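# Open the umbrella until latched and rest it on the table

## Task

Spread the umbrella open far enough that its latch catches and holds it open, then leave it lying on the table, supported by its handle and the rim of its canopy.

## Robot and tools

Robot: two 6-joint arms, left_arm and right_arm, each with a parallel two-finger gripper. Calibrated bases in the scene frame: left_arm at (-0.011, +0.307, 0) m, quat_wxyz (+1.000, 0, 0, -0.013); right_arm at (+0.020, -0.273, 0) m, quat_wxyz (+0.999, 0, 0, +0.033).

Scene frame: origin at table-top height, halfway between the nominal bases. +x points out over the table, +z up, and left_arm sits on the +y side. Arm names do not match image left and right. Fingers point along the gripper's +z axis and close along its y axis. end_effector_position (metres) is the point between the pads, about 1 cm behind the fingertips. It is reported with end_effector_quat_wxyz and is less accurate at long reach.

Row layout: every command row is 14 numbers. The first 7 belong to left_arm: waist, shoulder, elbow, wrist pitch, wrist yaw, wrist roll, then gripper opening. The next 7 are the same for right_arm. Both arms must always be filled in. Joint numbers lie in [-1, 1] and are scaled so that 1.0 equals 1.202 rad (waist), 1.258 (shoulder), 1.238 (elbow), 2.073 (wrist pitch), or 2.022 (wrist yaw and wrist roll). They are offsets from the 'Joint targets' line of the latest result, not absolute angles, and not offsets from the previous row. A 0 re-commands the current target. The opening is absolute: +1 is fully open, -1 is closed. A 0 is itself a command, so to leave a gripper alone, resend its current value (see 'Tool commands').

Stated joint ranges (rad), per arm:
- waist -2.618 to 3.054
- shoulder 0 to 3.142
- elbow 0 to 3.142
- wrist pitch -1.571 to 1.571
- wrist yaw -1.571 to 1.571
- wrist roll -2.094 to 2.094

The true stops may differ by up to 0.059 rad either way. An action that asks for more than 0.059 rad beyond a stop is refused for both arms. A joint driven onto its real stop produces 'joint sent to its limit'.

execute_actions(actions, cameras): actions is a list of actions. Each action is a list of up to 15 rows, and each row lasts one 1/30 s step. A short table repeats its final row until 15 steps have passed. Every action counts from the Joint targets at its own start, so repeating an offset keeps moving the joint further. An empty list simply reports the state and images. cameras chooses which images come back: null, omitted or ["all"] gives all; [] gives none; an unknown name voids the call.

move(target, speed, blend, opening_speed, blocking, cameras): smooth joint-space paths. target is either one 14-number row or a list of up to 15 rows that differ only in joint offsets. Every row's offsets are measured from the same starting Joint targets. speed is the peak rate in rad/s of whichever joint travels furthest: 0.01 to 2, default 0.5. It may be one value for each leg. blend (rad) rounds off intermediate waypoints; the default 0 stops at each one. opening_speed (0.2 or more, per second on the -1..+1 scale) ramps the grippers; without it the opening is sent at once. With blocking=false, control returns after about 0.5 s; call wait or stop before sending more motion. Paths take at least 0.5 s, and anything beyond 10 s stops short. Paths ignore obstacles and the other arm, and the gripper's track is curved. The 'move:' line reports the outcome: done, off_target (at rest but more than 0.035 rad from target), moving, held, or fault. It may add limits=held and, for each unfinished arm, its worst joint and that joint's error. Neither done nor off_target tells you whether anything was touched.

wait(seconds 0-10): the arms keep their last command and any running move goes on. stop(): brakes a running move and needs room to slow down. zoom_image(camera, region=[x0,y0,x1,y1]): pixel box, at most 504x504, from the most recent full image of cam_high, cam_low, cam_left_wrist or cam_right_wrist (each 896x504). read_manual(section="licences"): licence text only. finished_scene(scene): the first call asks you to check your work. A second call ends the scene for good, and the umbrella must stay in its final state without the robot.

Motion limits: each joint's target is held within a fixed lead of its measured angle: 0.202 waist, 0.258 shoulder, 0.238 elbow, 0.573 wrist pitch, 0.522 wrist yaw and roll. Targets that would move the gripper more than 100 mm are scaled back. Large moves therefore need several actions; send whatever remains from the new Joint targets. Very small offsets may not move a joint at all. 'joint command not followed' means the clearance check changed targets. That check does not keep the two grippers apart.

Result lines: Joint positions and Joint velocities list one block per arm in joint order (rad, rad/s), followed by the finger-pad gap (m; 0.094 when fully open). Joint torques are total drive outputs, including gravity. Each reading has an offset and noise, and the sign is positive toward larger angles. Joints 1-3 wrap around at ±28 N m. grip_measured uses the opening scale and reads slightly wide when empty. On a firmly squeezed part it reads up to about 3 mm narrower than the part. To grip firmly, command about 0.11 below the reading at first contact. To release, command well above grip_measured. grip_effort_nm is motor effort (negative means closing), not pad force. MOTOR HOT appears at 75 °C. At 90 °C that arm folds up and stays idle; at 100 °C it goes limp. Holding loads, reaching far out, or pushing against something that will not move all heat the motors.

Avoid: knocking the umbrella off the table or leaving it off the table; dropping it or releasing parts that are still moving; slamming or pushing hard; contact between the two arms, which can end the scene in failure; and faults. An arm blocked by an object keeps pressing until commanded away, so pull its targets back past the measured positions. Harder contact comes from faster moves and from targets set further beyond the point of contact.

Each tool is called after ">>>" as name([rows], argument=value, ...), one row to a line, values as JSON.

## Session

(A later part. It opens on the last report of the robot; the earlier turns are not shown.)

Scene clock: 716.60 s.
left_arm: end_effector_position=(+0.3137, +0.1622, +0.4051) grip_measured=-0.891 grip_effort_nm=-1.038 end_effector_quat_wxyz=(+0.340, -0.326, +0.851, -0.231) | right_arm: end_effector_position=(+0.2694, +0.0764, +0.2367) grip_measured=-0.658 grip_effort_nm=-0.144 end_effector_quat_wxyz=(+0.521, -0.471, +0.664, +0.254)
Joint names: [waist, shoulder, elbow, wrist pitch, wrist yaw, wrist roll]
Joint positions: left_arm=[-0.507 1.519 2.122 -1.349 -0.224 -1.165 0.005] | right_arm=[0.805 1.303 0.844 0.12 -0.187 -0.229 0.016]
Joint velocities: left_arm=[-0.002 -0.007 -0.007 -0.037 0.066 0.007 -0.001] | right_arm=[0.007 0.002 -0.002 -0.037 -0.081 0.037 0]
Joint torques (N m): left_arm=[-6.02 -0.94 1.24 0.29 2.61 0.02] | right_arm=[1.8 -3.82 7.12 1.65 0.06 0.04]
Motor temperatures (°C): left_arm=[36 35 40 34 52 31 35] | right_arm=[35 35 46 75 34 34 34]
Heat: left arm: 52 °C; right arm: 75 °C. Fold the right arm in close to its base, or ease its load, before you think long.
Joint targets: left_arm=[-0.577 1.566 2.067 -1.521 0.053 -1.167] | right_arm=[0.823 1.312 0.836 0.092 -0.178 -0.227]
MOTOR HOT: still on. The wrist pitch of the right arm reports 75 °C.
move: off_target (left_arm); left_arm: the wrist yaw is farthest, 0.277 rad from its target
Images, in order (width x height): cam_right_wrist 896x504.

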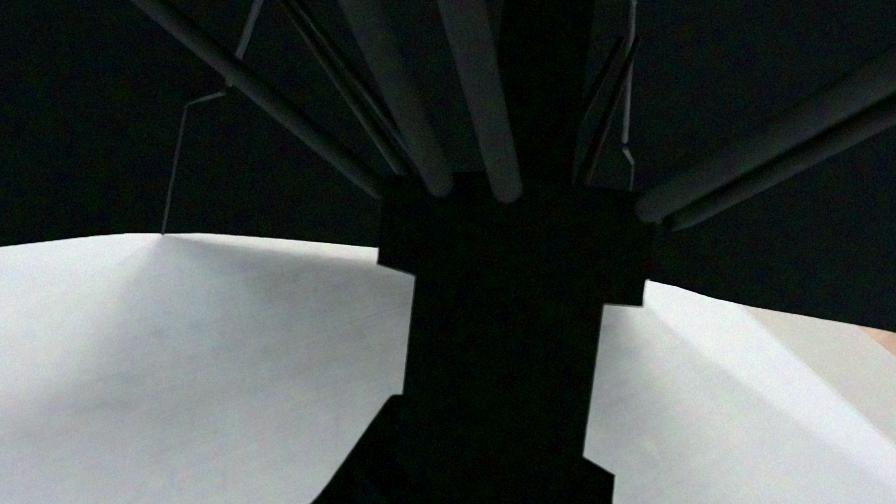

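>>> move(target=[0,0,0,0,0,0,-0.95,-0.0266,-0.027,-0.046,0.0323,-0.0104,0,-0.66], speed=0.15)

Scene clock: 722.53 s.
left_arm: end_effector_position=(+0.3120, +0.1571, +0.4039) grip_measured=-0.891 grip_effort_nm=-1.038 end_effector_quat_wxyz=(+0.332, -0.320, +0.855, -0.238) | right_arm: end_effector_position=(+0.2680, +0.0704, +0.2342) grip_measured=-0.658 grip_effort_nm=-0.139 end_effector_quat_wxyz=(+0.529, -0.468, +0.660, +0.257)
Joint names: [waist, shoulder, elbow, wrist pitch, wrist yaw, wrist roll]
Joint positions: left_arm=[-0.511 1.52 2.122 -1.35 -0.201 -1.165 0.005] | right_arm=[0.795 1.28 0.798 0.162 -0.197 -0.229 0.016]
Joint velocities: left_arm=[-0.012 0.012 0.002 0.007 0.066 -0.022 -0.001] | right_arm=[-0.002 -0.007 0.012 -0.022 0.007 -0.066 0]
Joint torques (N m): left_arm=[-5.7 -1.05 1.25 0.3 2.39 0.02] | right_arm=[-0.29 -4.44 6.16 1.9 -0.07 0.04]
Motor temperatures (°C): left_arm=[36 35 40 34 53 31 35] | right_arm=[35 35 44 71 34 34 34]
Heat: left arm: 53 °C; right arm: 71 °C.
Joint targets: left_arm=[-0.577 1.566 2.067 -1.521 0.053 -1.167] | right_arm=[0.791 1.278 0.779 0.159 -0.200 -0.226]
MOTOR HOT: cleared for the motors of the right arm.
move: off_target (left_arm); left_arm: the wrist yaw is farthest, 0.254 rad from its target

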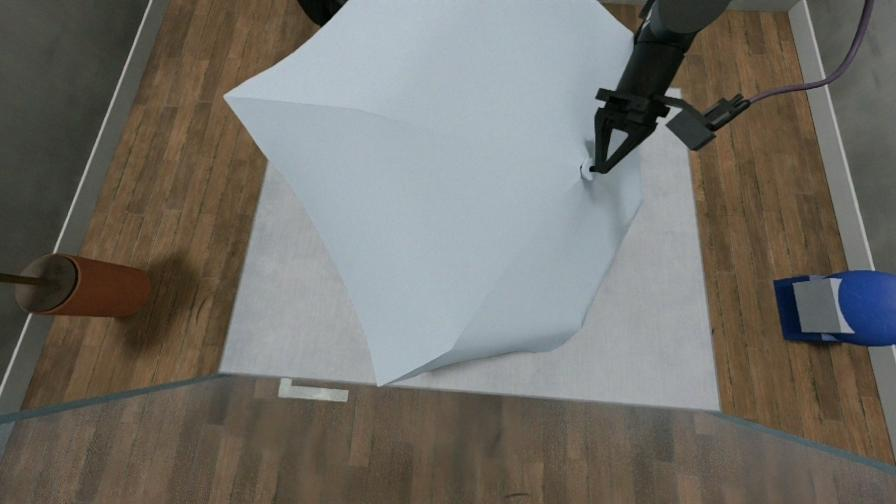

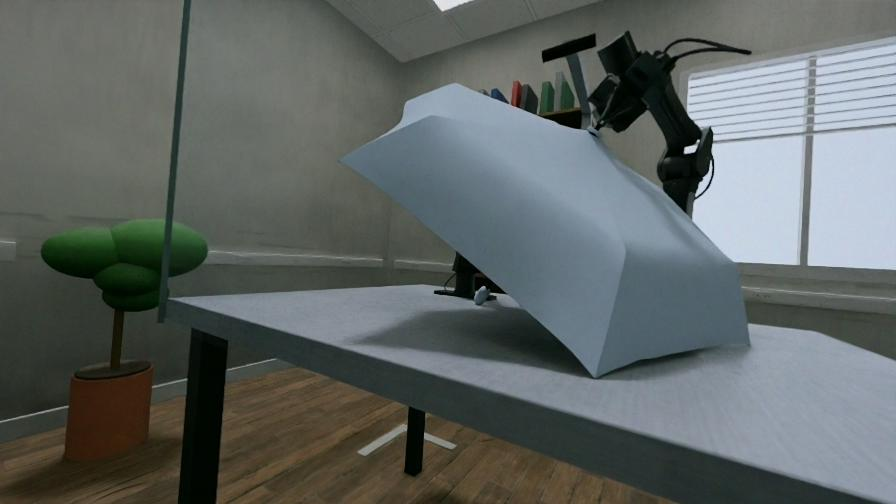

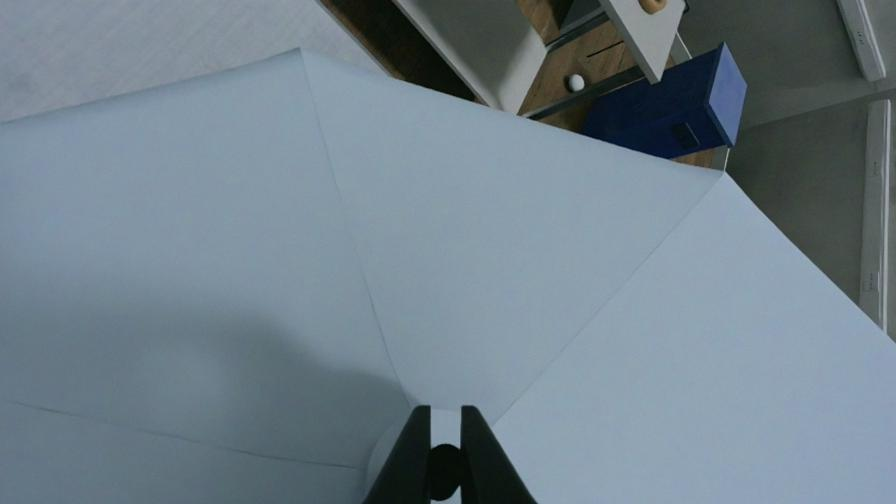

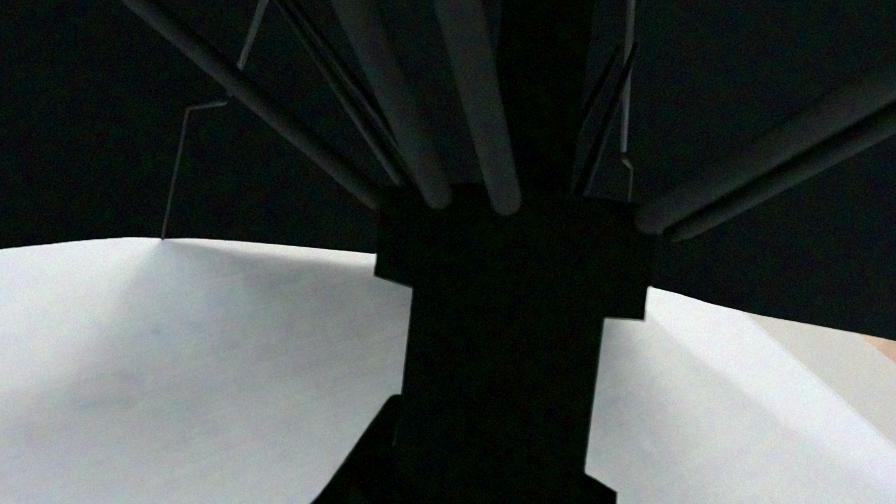

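>>> move(target=[0.0416,-0.0238,0.0363,0.0627,-0.0989,0,-0.95,0,0,0,0,0,0,-0.66], speed=0.2)

Scene clock: 727.10 s.
left_arm: end_effector_position=(+0.3138, +0.1590, +0.4053) grip_measured=-0.891 grip_effort_nm=-1.038 end_effector_quat_wxyz=(+0.338, -0.322, +0.852, -0.236) | right_arm: end_effector_position=(+0.2682, +0.0699, +0.2333) grip_measured=-0.658 grip_effort_nm=-0.139 end_effector_quat_wxyz=(+0.528, -0.468, +0.661, +0.256)
Joint names: [waist, shoulder, elbow, wrist pitch, wrist yaw, wrist roll]
Joint positions: left_arm=[-0.511 1.52 2.122 -1.344 -0.216 -1.165 0.005] | right_arm=[0.794 1.28 0.798 0.159 -0.197 -0.229 0.016]
Joint velocities: left_arm=[0.007 0.012 -0.002 -0.051 -0.081 0.037 0.001] | right_arm=[-0.017 -0.002 0.007 0.007 -0.037 0.022 0]
Joint torques (N m): left_arm=[-1.35 -3.19 4.7 1.55 0.57 0.02] | right_arm=[-0.17 -4.46 6.12 1.91 -0.07 0.04]
Motor temperatures (°C): left_arm=[36 35 40 34 52 31 35] | right_arm=[35 35 44 70 34 34 34]
Heat: left arm: 52 °C; right arm: 70 °C.
Joint targets: left_arm=[-0.527 1.536 2.112 -1.391 -0.147 -1.167] | right_arm=[0.792 1.278 0.779 0.159 -0.200 -0.226]
move: off_target (left_arm); left_arm: the wrist yaw is farthest, 0.069 rad from its target

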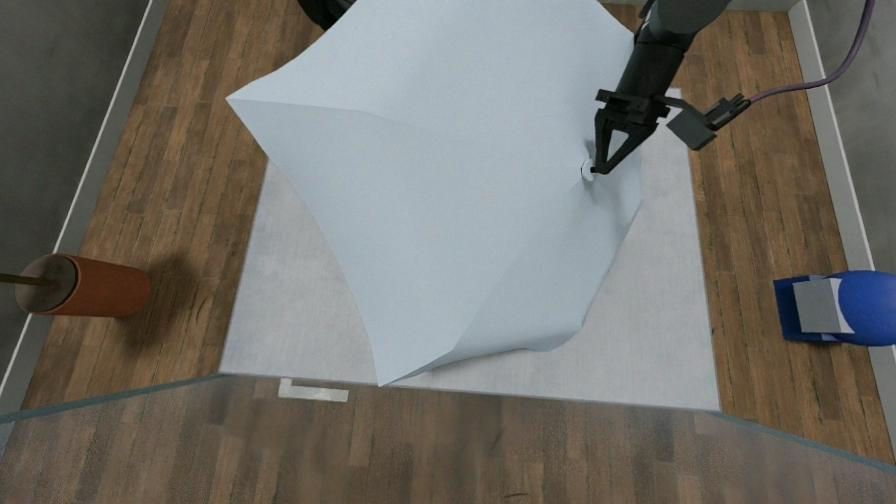

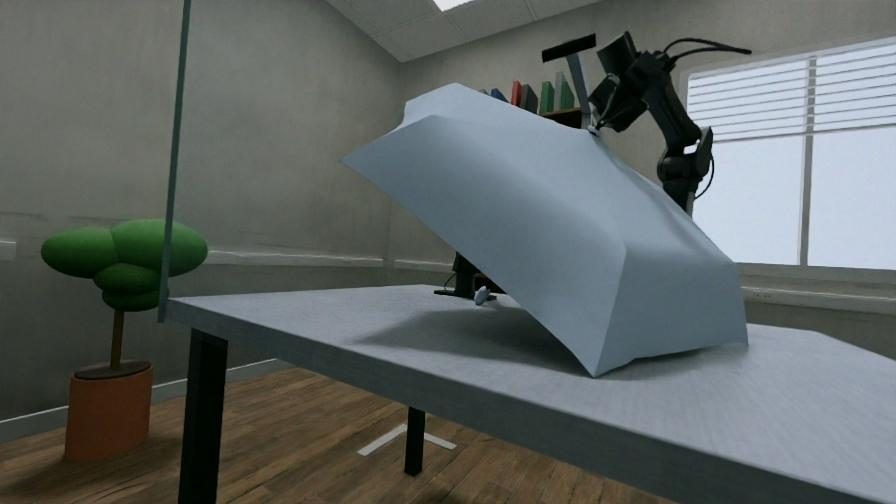

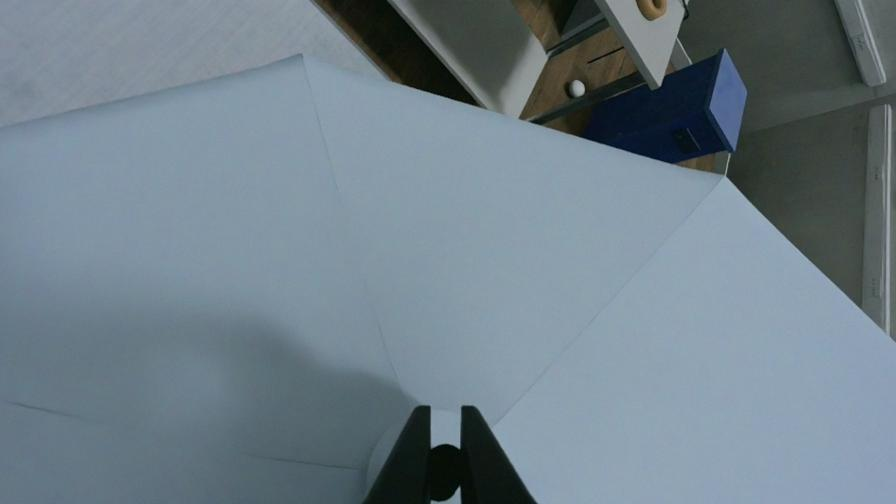

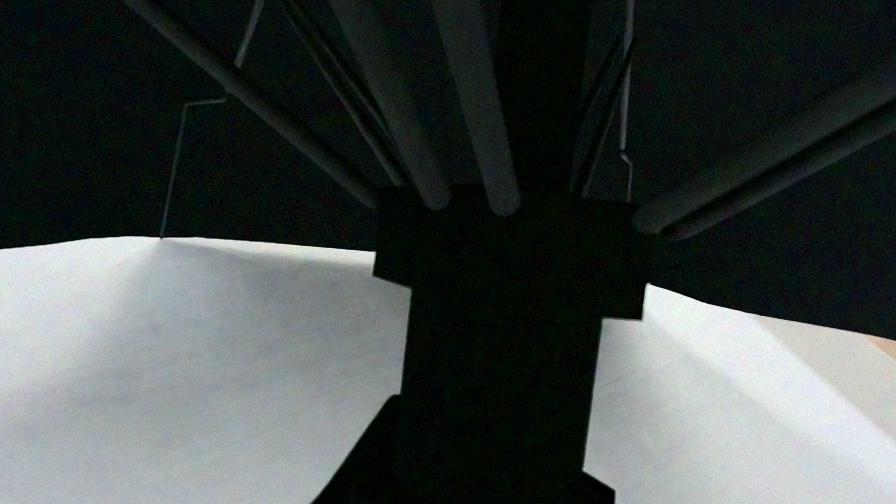

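>>> execute_actions(actions=[])

Scene clock: 737.13 s.
left_arm: end_effector_position=(+0.3138, +0.1590, +0.4053) grip_measured=-0.891 grip_effort_nm=-1.038 end_effector_quat_wxyz=(+0.338, -0.322, +0.852, -0.236) | right_arm: end_effector_position=(+0.2682, +0.0699, +0.2333) grip_measured=-0.658 grip_effort_nm=-0.144 end_effector_quat_wxyz=(+0.528, -0.468, +0.661, +0.256)
Joint names: [waist, shoulder, elbow, wrist pitch, wrist yaw, wrist roll]
Joint positions: left_arm=[-0.511 1.52 2.122 -1.344 -0.216 -1.165 0.005] | right_arm=[0.794 1.28 0.798 0.159 -0.197 -0.229 0.016]
Joint velocities: left_arm=[0.002 -0.007 0.007 -0.125 0.081 -0.022 0.001] | right_arm=[0.017 0.017 -0.017 -0.051 -0.007 0.066 0.001]
Joint torques (N m): left_arm=[-1.35 -3.21 4.68 1.54 0.56 0.02] | right_arm=[-0.2 -4.45 6.2 1.92 -0.06 0.04]
Motor temperatures (°C): left_arm=[36 35 40 34 49 31 35] | right_arm=[35 35 42 68 34 34 34]
Heat: left arm: 49 °C; right arm: 68 °C.
Joint targets: left_arm=[-0.527 1.536 2.112 -1.391 -0.147 -1.167] | right_arm=[0.792 1.278 0.779 0.159 -0.200 -0.226]
Tool commands: left_gripper/opening=-0.95 right_gripper/opening=-0.66

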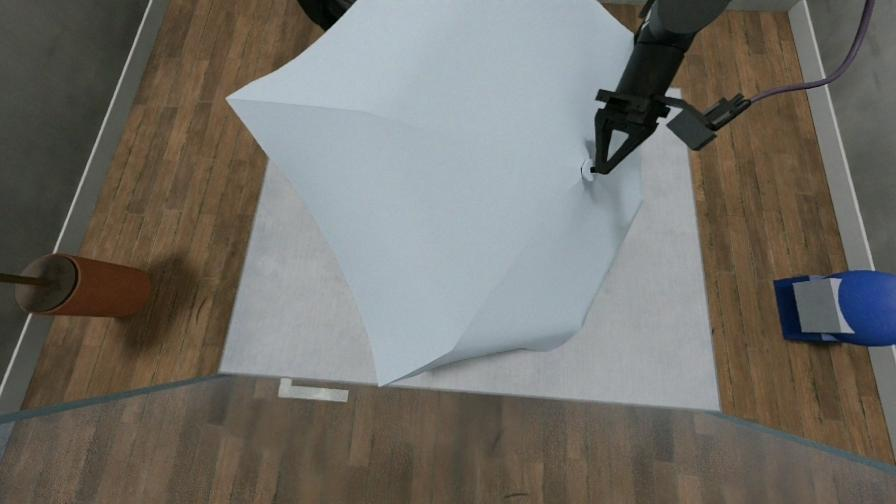

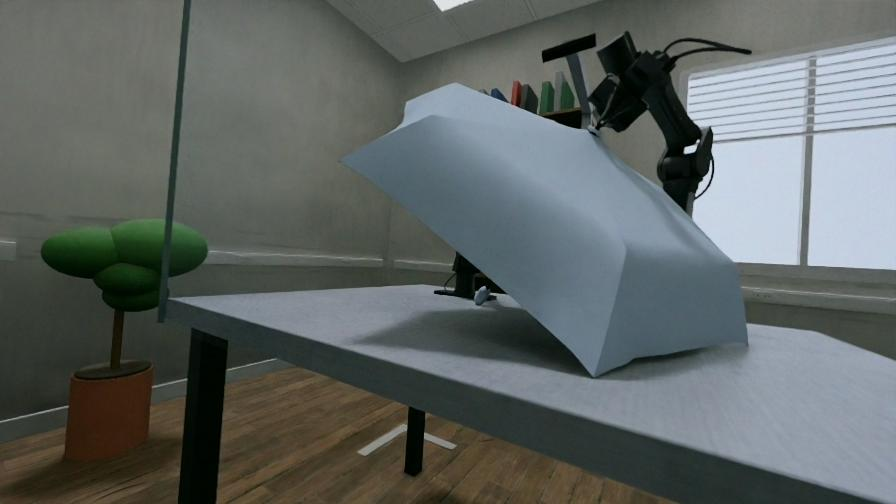

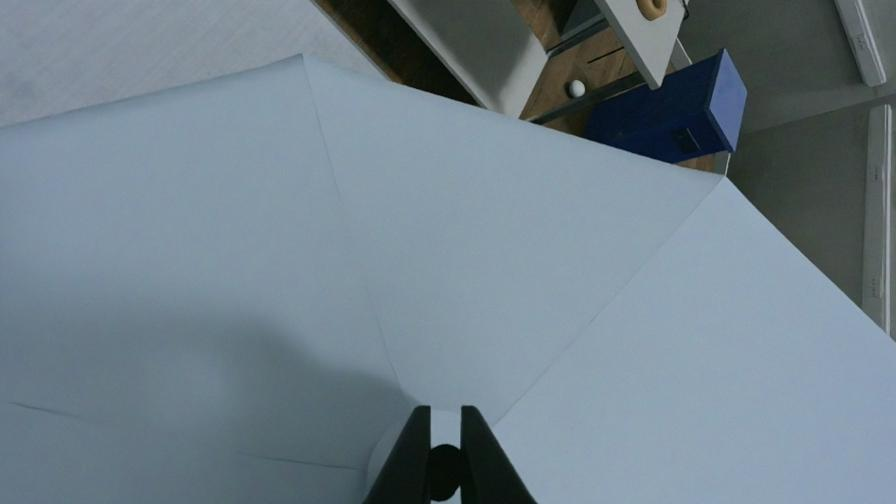

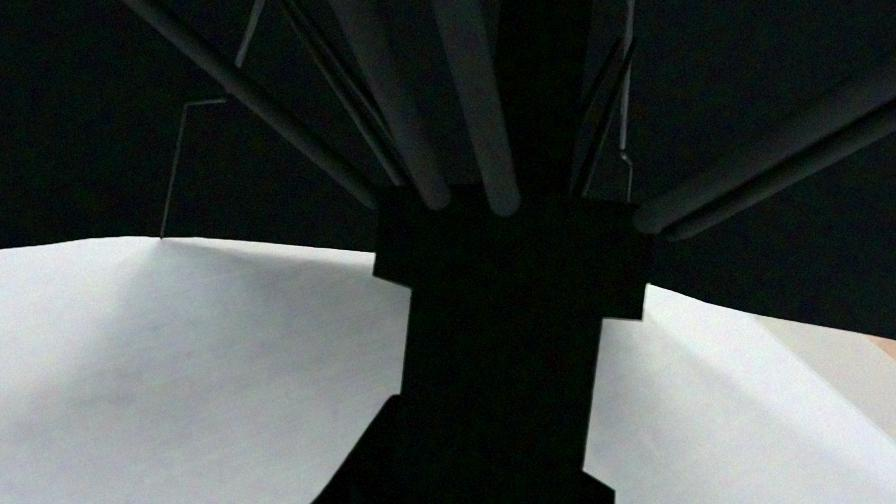

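>>> move(target=[0,0,0,0,0,0,-0.95,-0.0116,-0.0199,-0.0525,0.0188,-0.006,0,-0.66], speed=0.1)

Scene clock: 739.27 s.
left_arm: end_effector_position=(+0.3131, +0.1585, +0.4047) grip_measured=-0.891 grip_effort_nm=-1.043 end_effector_quat_wxyz=(+0.336, -0.322, +0.853, -0.236) | right_arm: end_effector_position=(+0.2673, +0.0628, +0.2200) grip_measured=-0.658 grip_effort_nm=-0.144 end_effector_quat_wxyz=(+0.527, -0.465, +0.664, +0.254)
Joint names: [waist, shoulder, elbow, wrist pitch, wrist yaw, wrist roll]
Joint positions: left_arm=[-0.511 1.52 2.122 -1.347 -0.211 -1.165 0.005] | right_arm=[0.783 1.269 0.74 0.202 -0.199 -0.229 0.016]
Joint velocities: left_arm=[0.007 -0.012 0.007 -0.081 0.066 0.022 -0.001] | right_arm=[0.007 -0.007 -0.017 -0.022 -0.007 0.037 0]
Joint torques (N m): left_arm=[-1.33 -3.19 4.7 1.57 0.52 0.02] | right_arm=[-0.57 -5.39 5.57 1.87 -0.18 0.04]
Motor temperatures (°C): left_arm=[35 35 40 35 48 31 35] | right_arm=[35 35 42 67 34 34 34]
Heat: left arm: 48 °C; right arm: 67 °C.
Joint targets: left_arm=[-0.527 1.536 2.112 -1.391 -0.147 -1.167] | right_arm=[0.778 1.253 0.714 0.198 -0.212 -0.226]
move: off_target (left_arm); left_arm: the wrist yaw is farthest, 0.064 rad from its target

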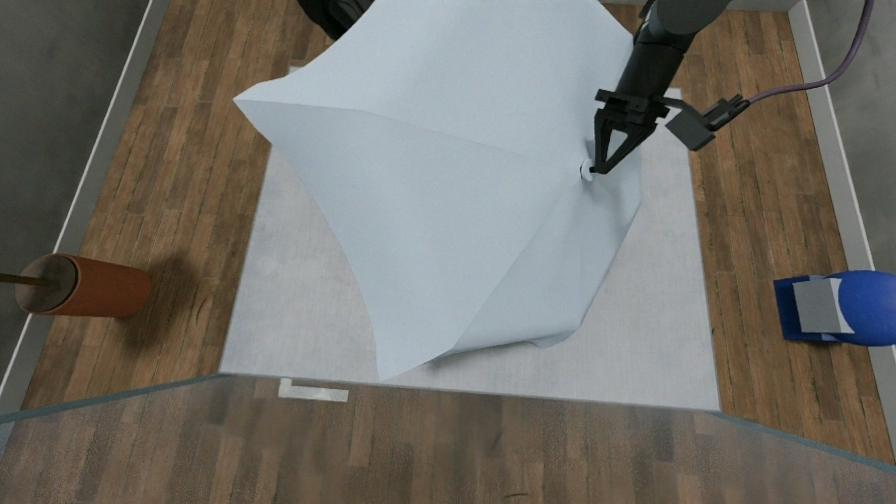

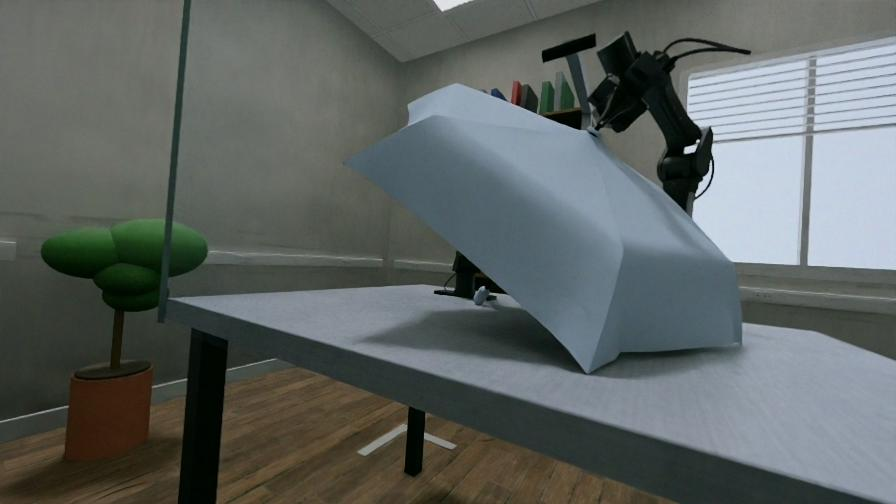

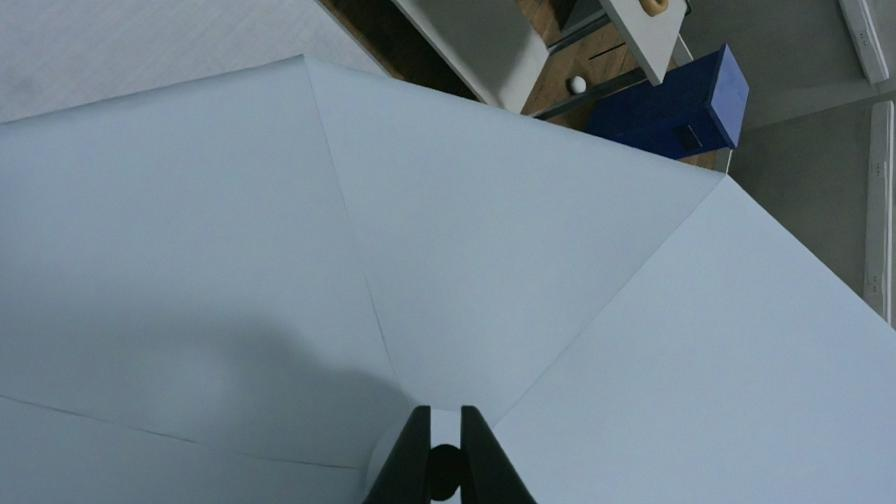

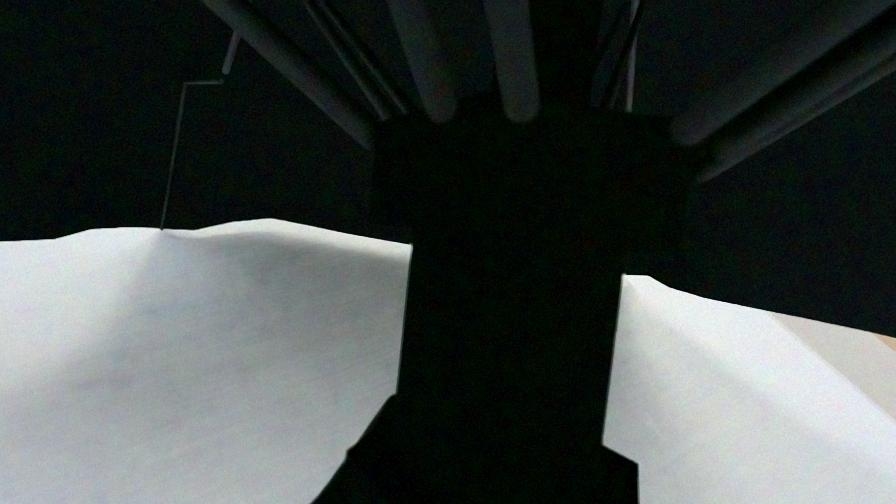

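>>> zoom_image(camera="cam_right_wrist", region=[250, 0, 750, 400])

Scaled by 1.008 from the camera's 896x504 image, which has a finer 1280x720 frame.

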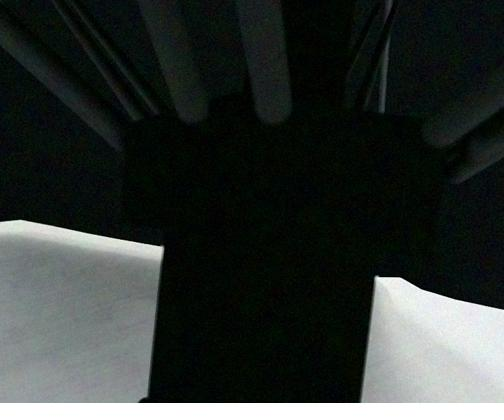

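>>> move(target=[0,0,0,0,0,0,-0.95,-0.0116,-0.0199,-0.0525,0.0188,-0.006,0,-0.66], speed=0.1)

Scene clock: 752.70 s.
left_arm: end_effector_position=(+0.3131, +0.1584, +0.4047) grip_measured=-0.891 grip_effort_nm=-1.038 end_effector_quat_wxyz=(+0.336, -0.322, +0.853, -0.236) | right_arm: end_effector_position=(+0.2637, +0.0535, +0.2093) grip_measured=-0.658 grip_effort_nm=-0.149 end_effector_quat_wxyz=(+0.528, -0.463, +0.665, +0.255)
Joint names: [waist, shoulder, elbow, wrist pitch, wrist yaw, wrist roll]
Joint positions: left_arm=[-0.511 1.52 2.122 -1.347 -0.211 -1.165 0.005] | right_arm=[0.77 1.242 0.675 0.242 -0.211 -0.229 0.016]
Joint velocities: left_arm=[0.002 -0.002 -0.012 -0.066 0.007 0.051 0] | right_arm=[-0.002 0.007 0.007 0.066 0.007 0.037 0]
Joint torques (N m): left_arm=[-1.35 -3.21 4.68 1.57 0.52 0.02] | right_arm=[-0.58 -5.05 5.46 1.86 -0.17 0.04]
Motor temperatures (°C): left_arm=[35 35 40 35 45 31 35] | right_arm=[34 35 40 65 34 34 34]
Heat: left arm: 45 °C; right arm: 65 °C.
Joint targets: left_arm=[-0.527 1.536 2.112 -1.391 -0.147 -1.167] | right_arm=[0.764 1.227 0.649 0.237 -0.224 -0.226]
move: off_target (left_arm); left_arm: the wrist yaw is farthest, 0.064 rad from its target

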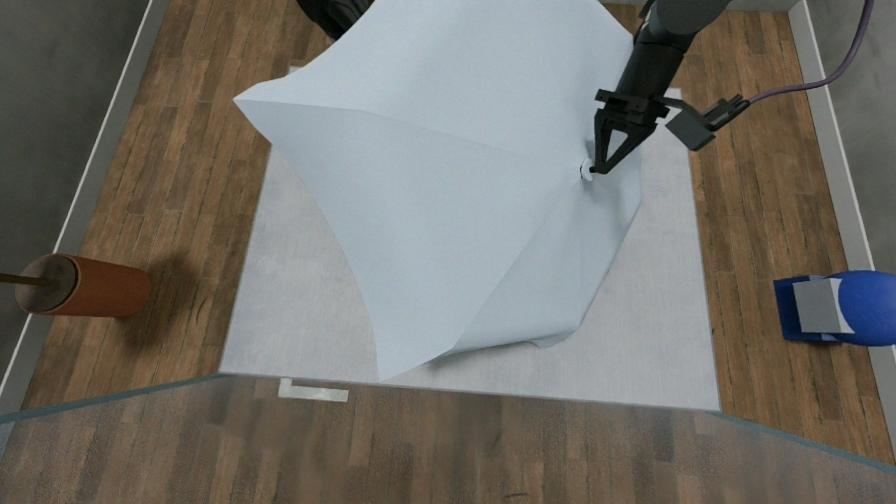

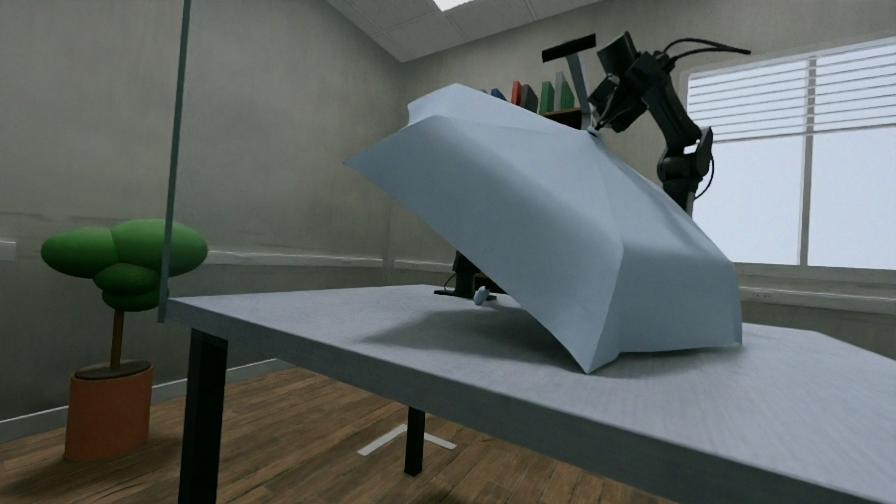

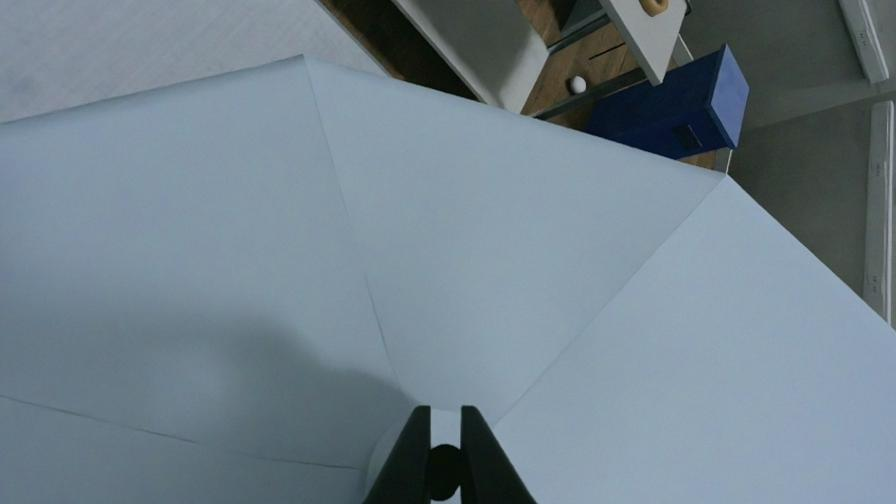

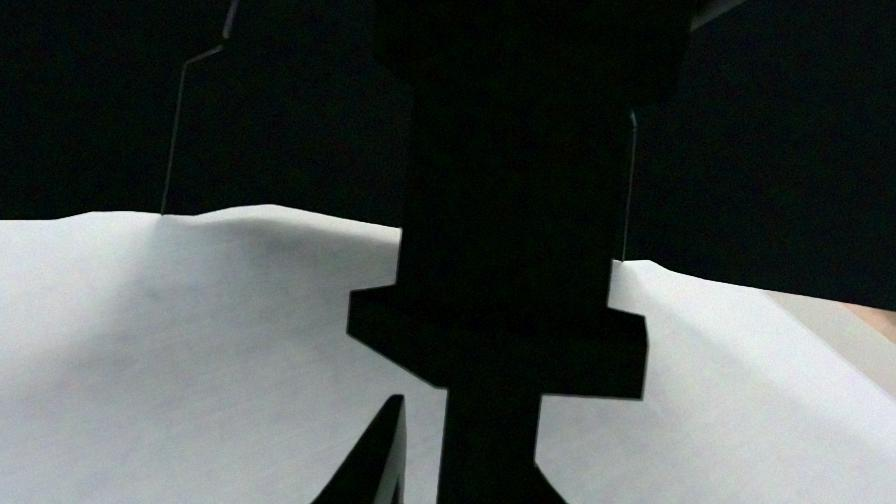

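>>> move(target=[0,0,0,0,0,0,-0.95,0.0175,0.0246,0.1462,-0.0637,0.0069,0,0.0], speed=0.12)

Scene clock: 797.53 s.
left_arm: end_effector_position=(+0.3121, +0.1560, +0.4044) grip_measured=-0.891 grip_effort_nm=-1.038 end_effector_quat_wxyz=(+0.331, -0.319, +0.855, -0.241) | right_arm: end_effector_position=(+0.2646, +0.0606, +0.2333) grip_measured=-0.002 grip_effort_nm=0.081 end_effector_quat_wxyz=(+0.521, -0.468, +0.666, +0.258)
Joint names: [waist, shoulder, elbow, wrist pitch, wrist yaw, wrist roll]
Joint positions: left_arm=[-0.511 1.52 2.122 -1.347 -0.196 -1.165 0.005] | right_arm=[0.777 1.242 0.787 0.116 -0.217 -0.229 0.047]
Joint velocities: left_arm=[-0.002 0.007 -0.012 0.037 0.022 0.007 -0.001] | right_arm=[-0.017 -0.002 0.002 -0.022 0.007 0.007 0]
Joint torques (N m): left_arm=[-1.35 -3.19 4.7 1.57 0.38 0.02] | right_arm=[0.76 -2.84 11.69 1.8 0.03 0.06]
Motor temperatures (°C): left_arm=[35 35 40 36 42 31 35] | right_arm=[34 35 40 60 33 34 34]
Heat: left arm: 42 °C; right arm: 60 °C.
Joint targets: left_arm=[-0.527 1.536 2.112 -1.391 -0.147 -1.167] | right_arm=[0.785 1.258 0.830 0.105 -0.210 -0.226]
move: off_target (left_arm, right_arm); left_arm: the wrist yaw is farthest, 0.049 rad from its target; right_arm: the elbow is farthest, 0.043 rad from its target

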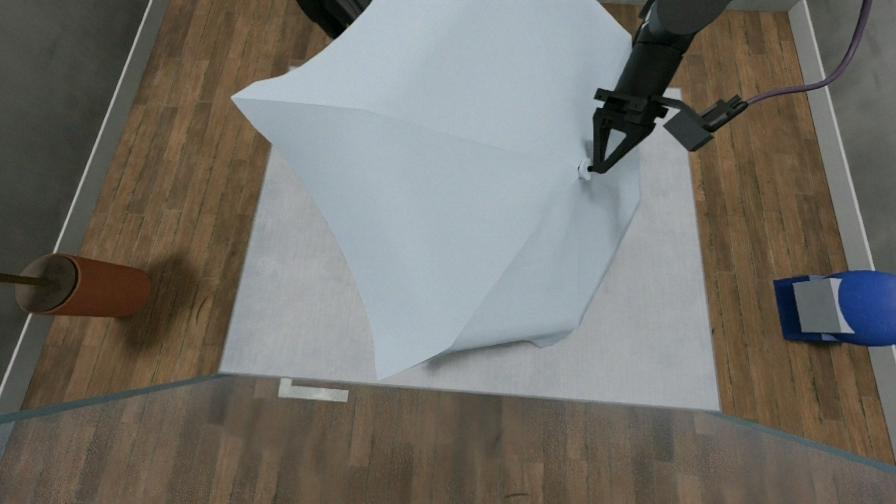

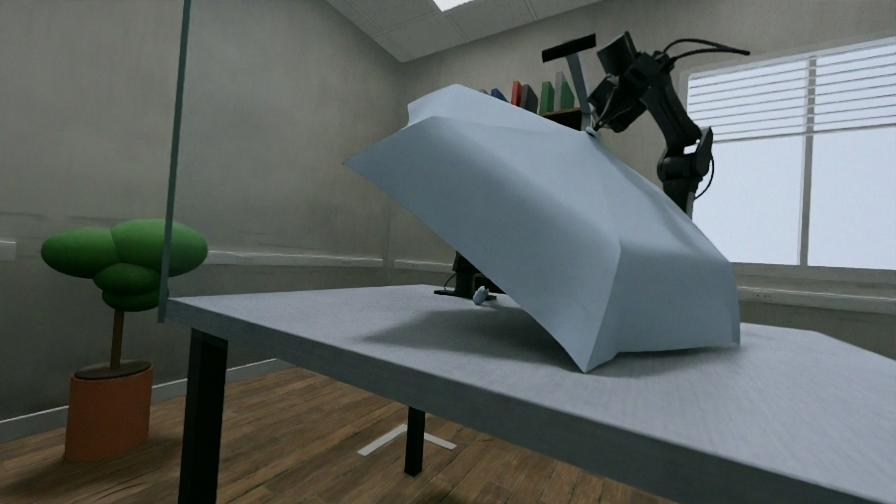

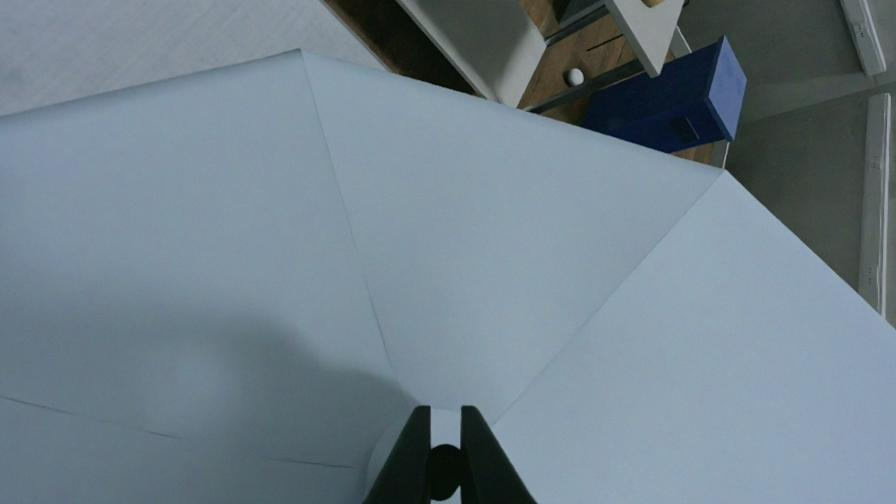

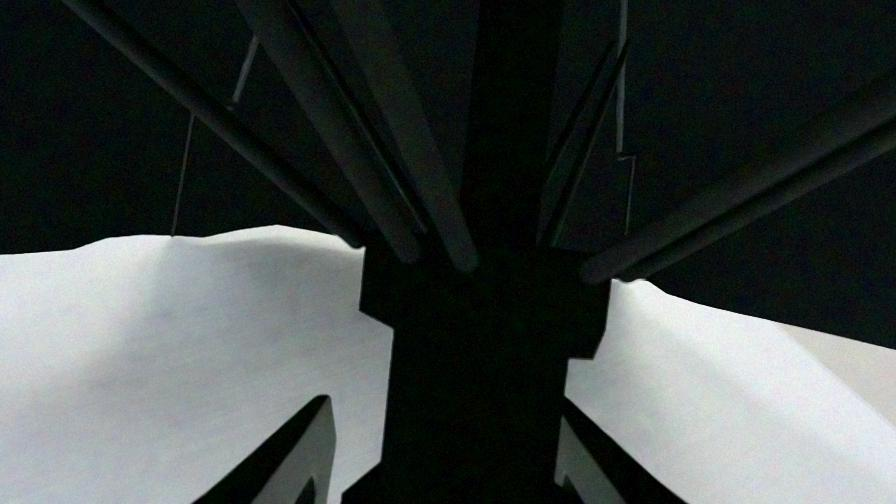

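>>> zoom_image(camera="cam_right_wrist", region=[200, 200, 700, 504])

Scaled by 1.008 from the camera's 896x504 image, which has a finer 1280x720 frame.

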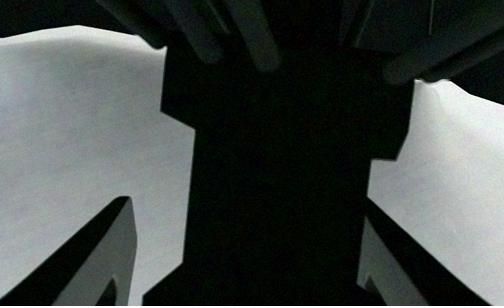

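>>> move(target=[0,0,0,0,0,0,-0.95,0,0,-0.0242,0,0,0,-0.35], speed=0.1, cameras=["cam_right_wrist"])

>>> execute_actions([
  [[0,0,0,0,0,0,-0.95,0,0,0,0,0,0,-0.43]],
], cameras=["cam_right_wrist"])

Scene clock: 828.53 s.
left_arm: end_effector_position=(+0.3121, +0.1561, +0.4043) grip_measured=-0.891 grip_effort_nm=-1.038 end_effector_quat_wxyz=(+0.331, -0.319, +0.855, -0.241) | right_arm: end_effector_position=(+0.2653, +0.0603, +0.2333) grip_measured=-0.347 grip_effort_nm=-0.168 end_effector_quat_wxyz=(+0.521, -0.468, +0.666, +0.256)
Joint names: [waist, shoulder, elbow, wrist pitch, wrist yaw, wrist roll]
Joint positions: left_arm=[-0.511 1.52 2.122 -1.347 -0.196 -1.165 0.005] | right_arm=[0.777 1.242 0.787 0.116 -0.213 -0.229 0.031]
Joint velocities: left_arm=[-0.007 -0.002 -0.027 0.125 0.037 -0.022 0] | right_arm=[-0.027 0.012 0.007 -0.007 -0.051 0.066 0.001]
Joint torques (N m): left_arm=[-1.36 -3.21 4.71 1.58 0.38 0.02] | right_arm=[0.79 -2.81 8.87 1.8 -0.01 0.04]
Motor temperatures (°C): left_arm=[35 35 40 37 40 31 35] | right_arm=[34 35 43 59 33 34 34]
Heat: left arm: 40 °C; right arm: 59 °C.
Joint targets: left_arm=[-0.527 1.536 2.112 -1.391 -0.147 -1.167] | right_arm=[0.785 1.258 0.800 0.105 -0.210 -0.226]
move: off_target (left_arm); left_arm: the wrist yaw is farthest, 0.049 rad from its target
Images, in order (width x height): cam_right_wrist 896x504.

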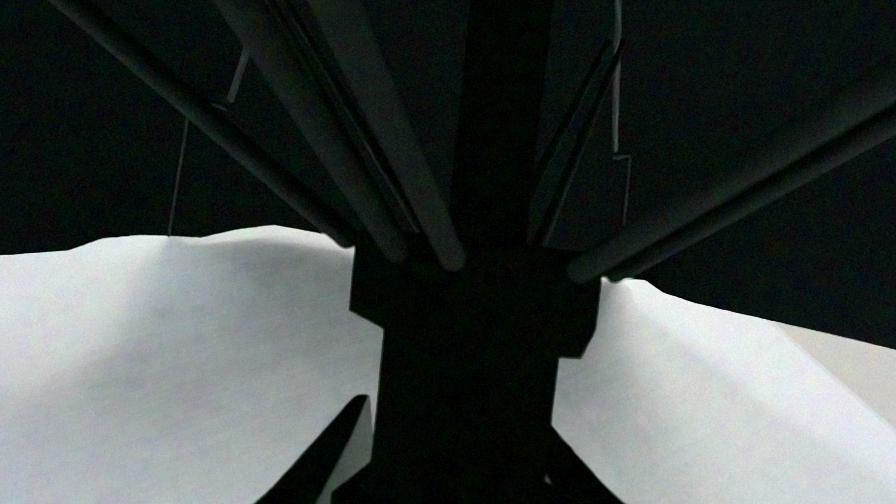

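Scene clock: 829.23 s.
left_arm: end_effector_position=(+0.3119, +0.1563, +0.4041) grip_measured=-0.891 grip_effort_nm=-1.033 end_effector_quat_wxyz=(+0.331, -0.319, +0.855, -0.240) | right_arm: end_effector_position=(+0.2661, +0.0597, +0.2333) grip_measured=-0.427 grip_effort_nm=-0.173 end_effector_quat_wxyz=(+0.522, -0.466, +0.667, +0.254)
Joint names: [waist, shoulder, elbow, wrist pitch, wrist yaw, wrist roll]
Joint positions: left_arm=[-0.511 1.52 2.122 -1.349 -0.197 -1.165 0.005] | right_arm=[0.777 1.242 0.787 0.116 -0.207 -0.229 0.027]
Joint velocities: left_arm=[-0.002 0.002 -0.012 -0.037 0.081 0.022 0.001] | right_arm=[-0.012 -0.002 0.012 0.022 0.037 0.007 0.001]
Joint torques (N m): left_arm=[-1.35 -3.21 4.67 1.59 0.39 0.02] | right_arm=[0.75 -2.82 8.85 1.8 -0.07 0.04]
Motor temperatures (°C): left_arm=[35 35 40 37 40 31 35] | right_arm=[34 35 42 59 33 34 34]
Heat: left arm: 40 °C; right arm: 59 °C.
Joint targets: left_arm=[-0.527 1.536 2.112 -1.391 -0.147 -1.167] | right_arm=[0.785 1.258 0.800 0.105 -0.210 -0.226]
Images, in order (width x height): cam_right_wrist 896x504.

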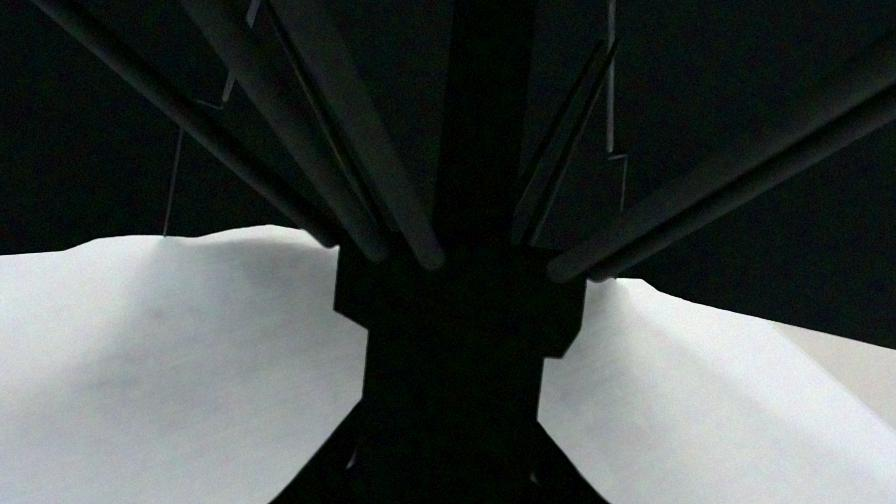

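>>> execute_actions([
  [[0,0,0,0,0,0,-0.95,0,0,0,0,0,0,-0.47]],
  [[0,0,0,0,0,0,-0.95,0,0,0,0,0,0,-0.5]],
], cameras=["cam_right_wrist"])

Scene clock: 838.00 s.
left_arm: end_effector_position=(+0.3118, +0.1564, +0.4039) grip_measured=-0.891 grip_effort_nm=-1.043 end_effector_quat_wxyz=(+0.331, -0.319, +0.855, -0.240) | right_arm: end_effector_position=(+0.2675, +0.0589, +0.2332) grip_measured=-0.498 grip_effort_nm=-0.168 end_effector_quat_wxyz=(+0.523, -0.464, +0.669, +0.251)
Joint names: [waist, shoulder, elbow, wrist pitch, wrist yaw, wrist roll]
Joint positions: left_arm=[-0.511 1.52 2.122 -1.349 -0.197 -1.165 0.005] | right_arm=[0.777 1.242 0.787 0.116 -0.198 -0.229 0.024]
Joint velocities: left_arm=[-0.012 0.012 -0.012 0.007 -0.095 -0.007 0] | right_arm=[0.012 -0.002 -0.002 0.022 0.051 -0.022 -0.001]
Joint torques (N m): left_arm=[-1.36 -3.19 4.67 1.59 0.39 0] | right_arm=[0.76 -2.8 8.88 1.8 -0.19 0.05]
Motor temperatures (°C): left_arm=[35 35 40 37 40 31 35] | right_arm=[34 35 42 59 33 34 34]
Heat: left arm: 40 °C; right arm: 59 °C.
Joint targets: left_arm=[-0.527 1.536 2.112 -1.391 -0.147 -1.167] | right_arm=[0.785 1.258 0.800 0.105 -0.210 -0.226]
Images, in order (width x height): cam_right_wrist 896x504.

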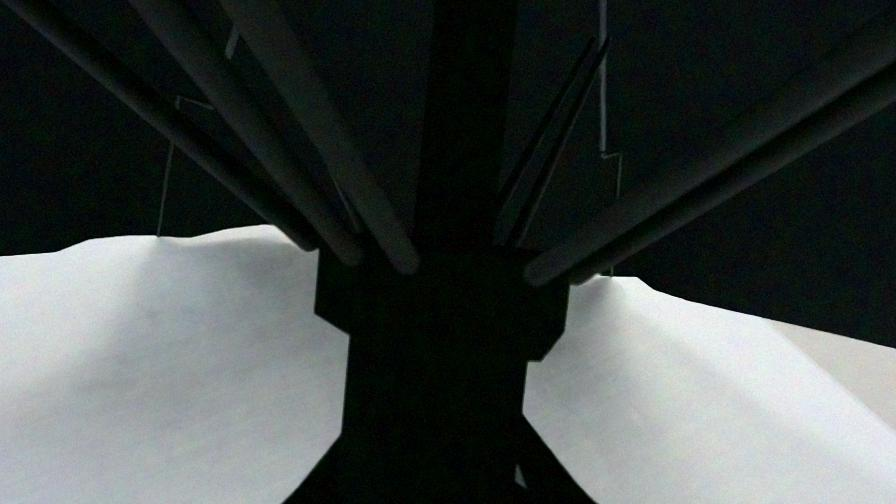

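>>> execute_actions([
  [[0,0,0,0,0,0,-0.95,0,0,0,0,0,0,-0.53]],
  [[0,0,0,0,0,0,-0.95,0,0,0,0,0,0,-0.56]],
], cameras=["cam_right_wrist"])

Scene clock: 841.53 s.
left_arm: end_effector_position=(+0.3118, +0.1564, +0.4039) grip_measured=-0.891 grip_effort_nm=-1.038 end_effector_quat_wxyz=(+0.331, -0.319, +0.855, -0.240) | right_arm: end_effector_position=(+0.2685, +0.0584, +0.2331) grip_measured=-0.557 grip_effort_nm=-0.198 end_effector_quat_wxyz=(+0.524, -0.463, +0.670, +0.248)
Joint names: [waist, shoulder, elbow, wrist pitch, wrist yaw, wrist roll]
Joint positions: left_arm=[-0.511 1.52 2.122 -1.349 -0.197 -1.165 0.005] | right_arm=[0.777 1.242 0.787 0.116 -0.192 -0.229 0.021]
Joint velocities: left_arm=[-0.002 -0.002 0.007 0.022 -0.007 -0.022 0] | right_arm=[-0.012 0.002 -0.002 0.037 0.007 0.037 0.001]
Joint torques (N m): left_arm=[-1.35 -3.21 4.68 1.6 0.39 0.02] | right_arm=[0.77 -2.82 8.84 1.81 -0.24 0.04]
Motor temperatures (°C): left_arm=[35 35 40 37 40 31 35] | right_arm=[34 35 42 59 33 34 34]
Heat: left arm: 40 °C; right arm: 59 °C.
Joint targets: left_arm=[-0.527 1.536 2.112 -1.391 -0.147 -1.167] | right_arm=[0.785 1.258 0.800 0.105 -0.210 -0.226]
Images, in order (width x height): cam_right_wrist 896x504.

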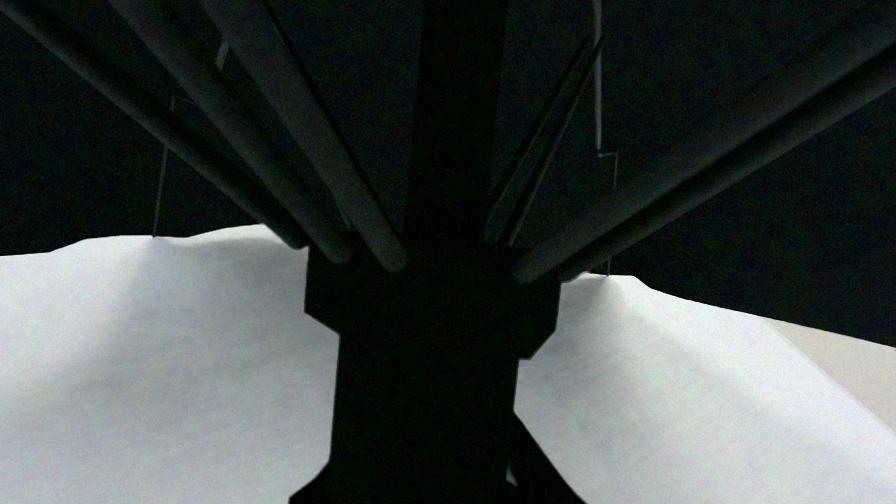

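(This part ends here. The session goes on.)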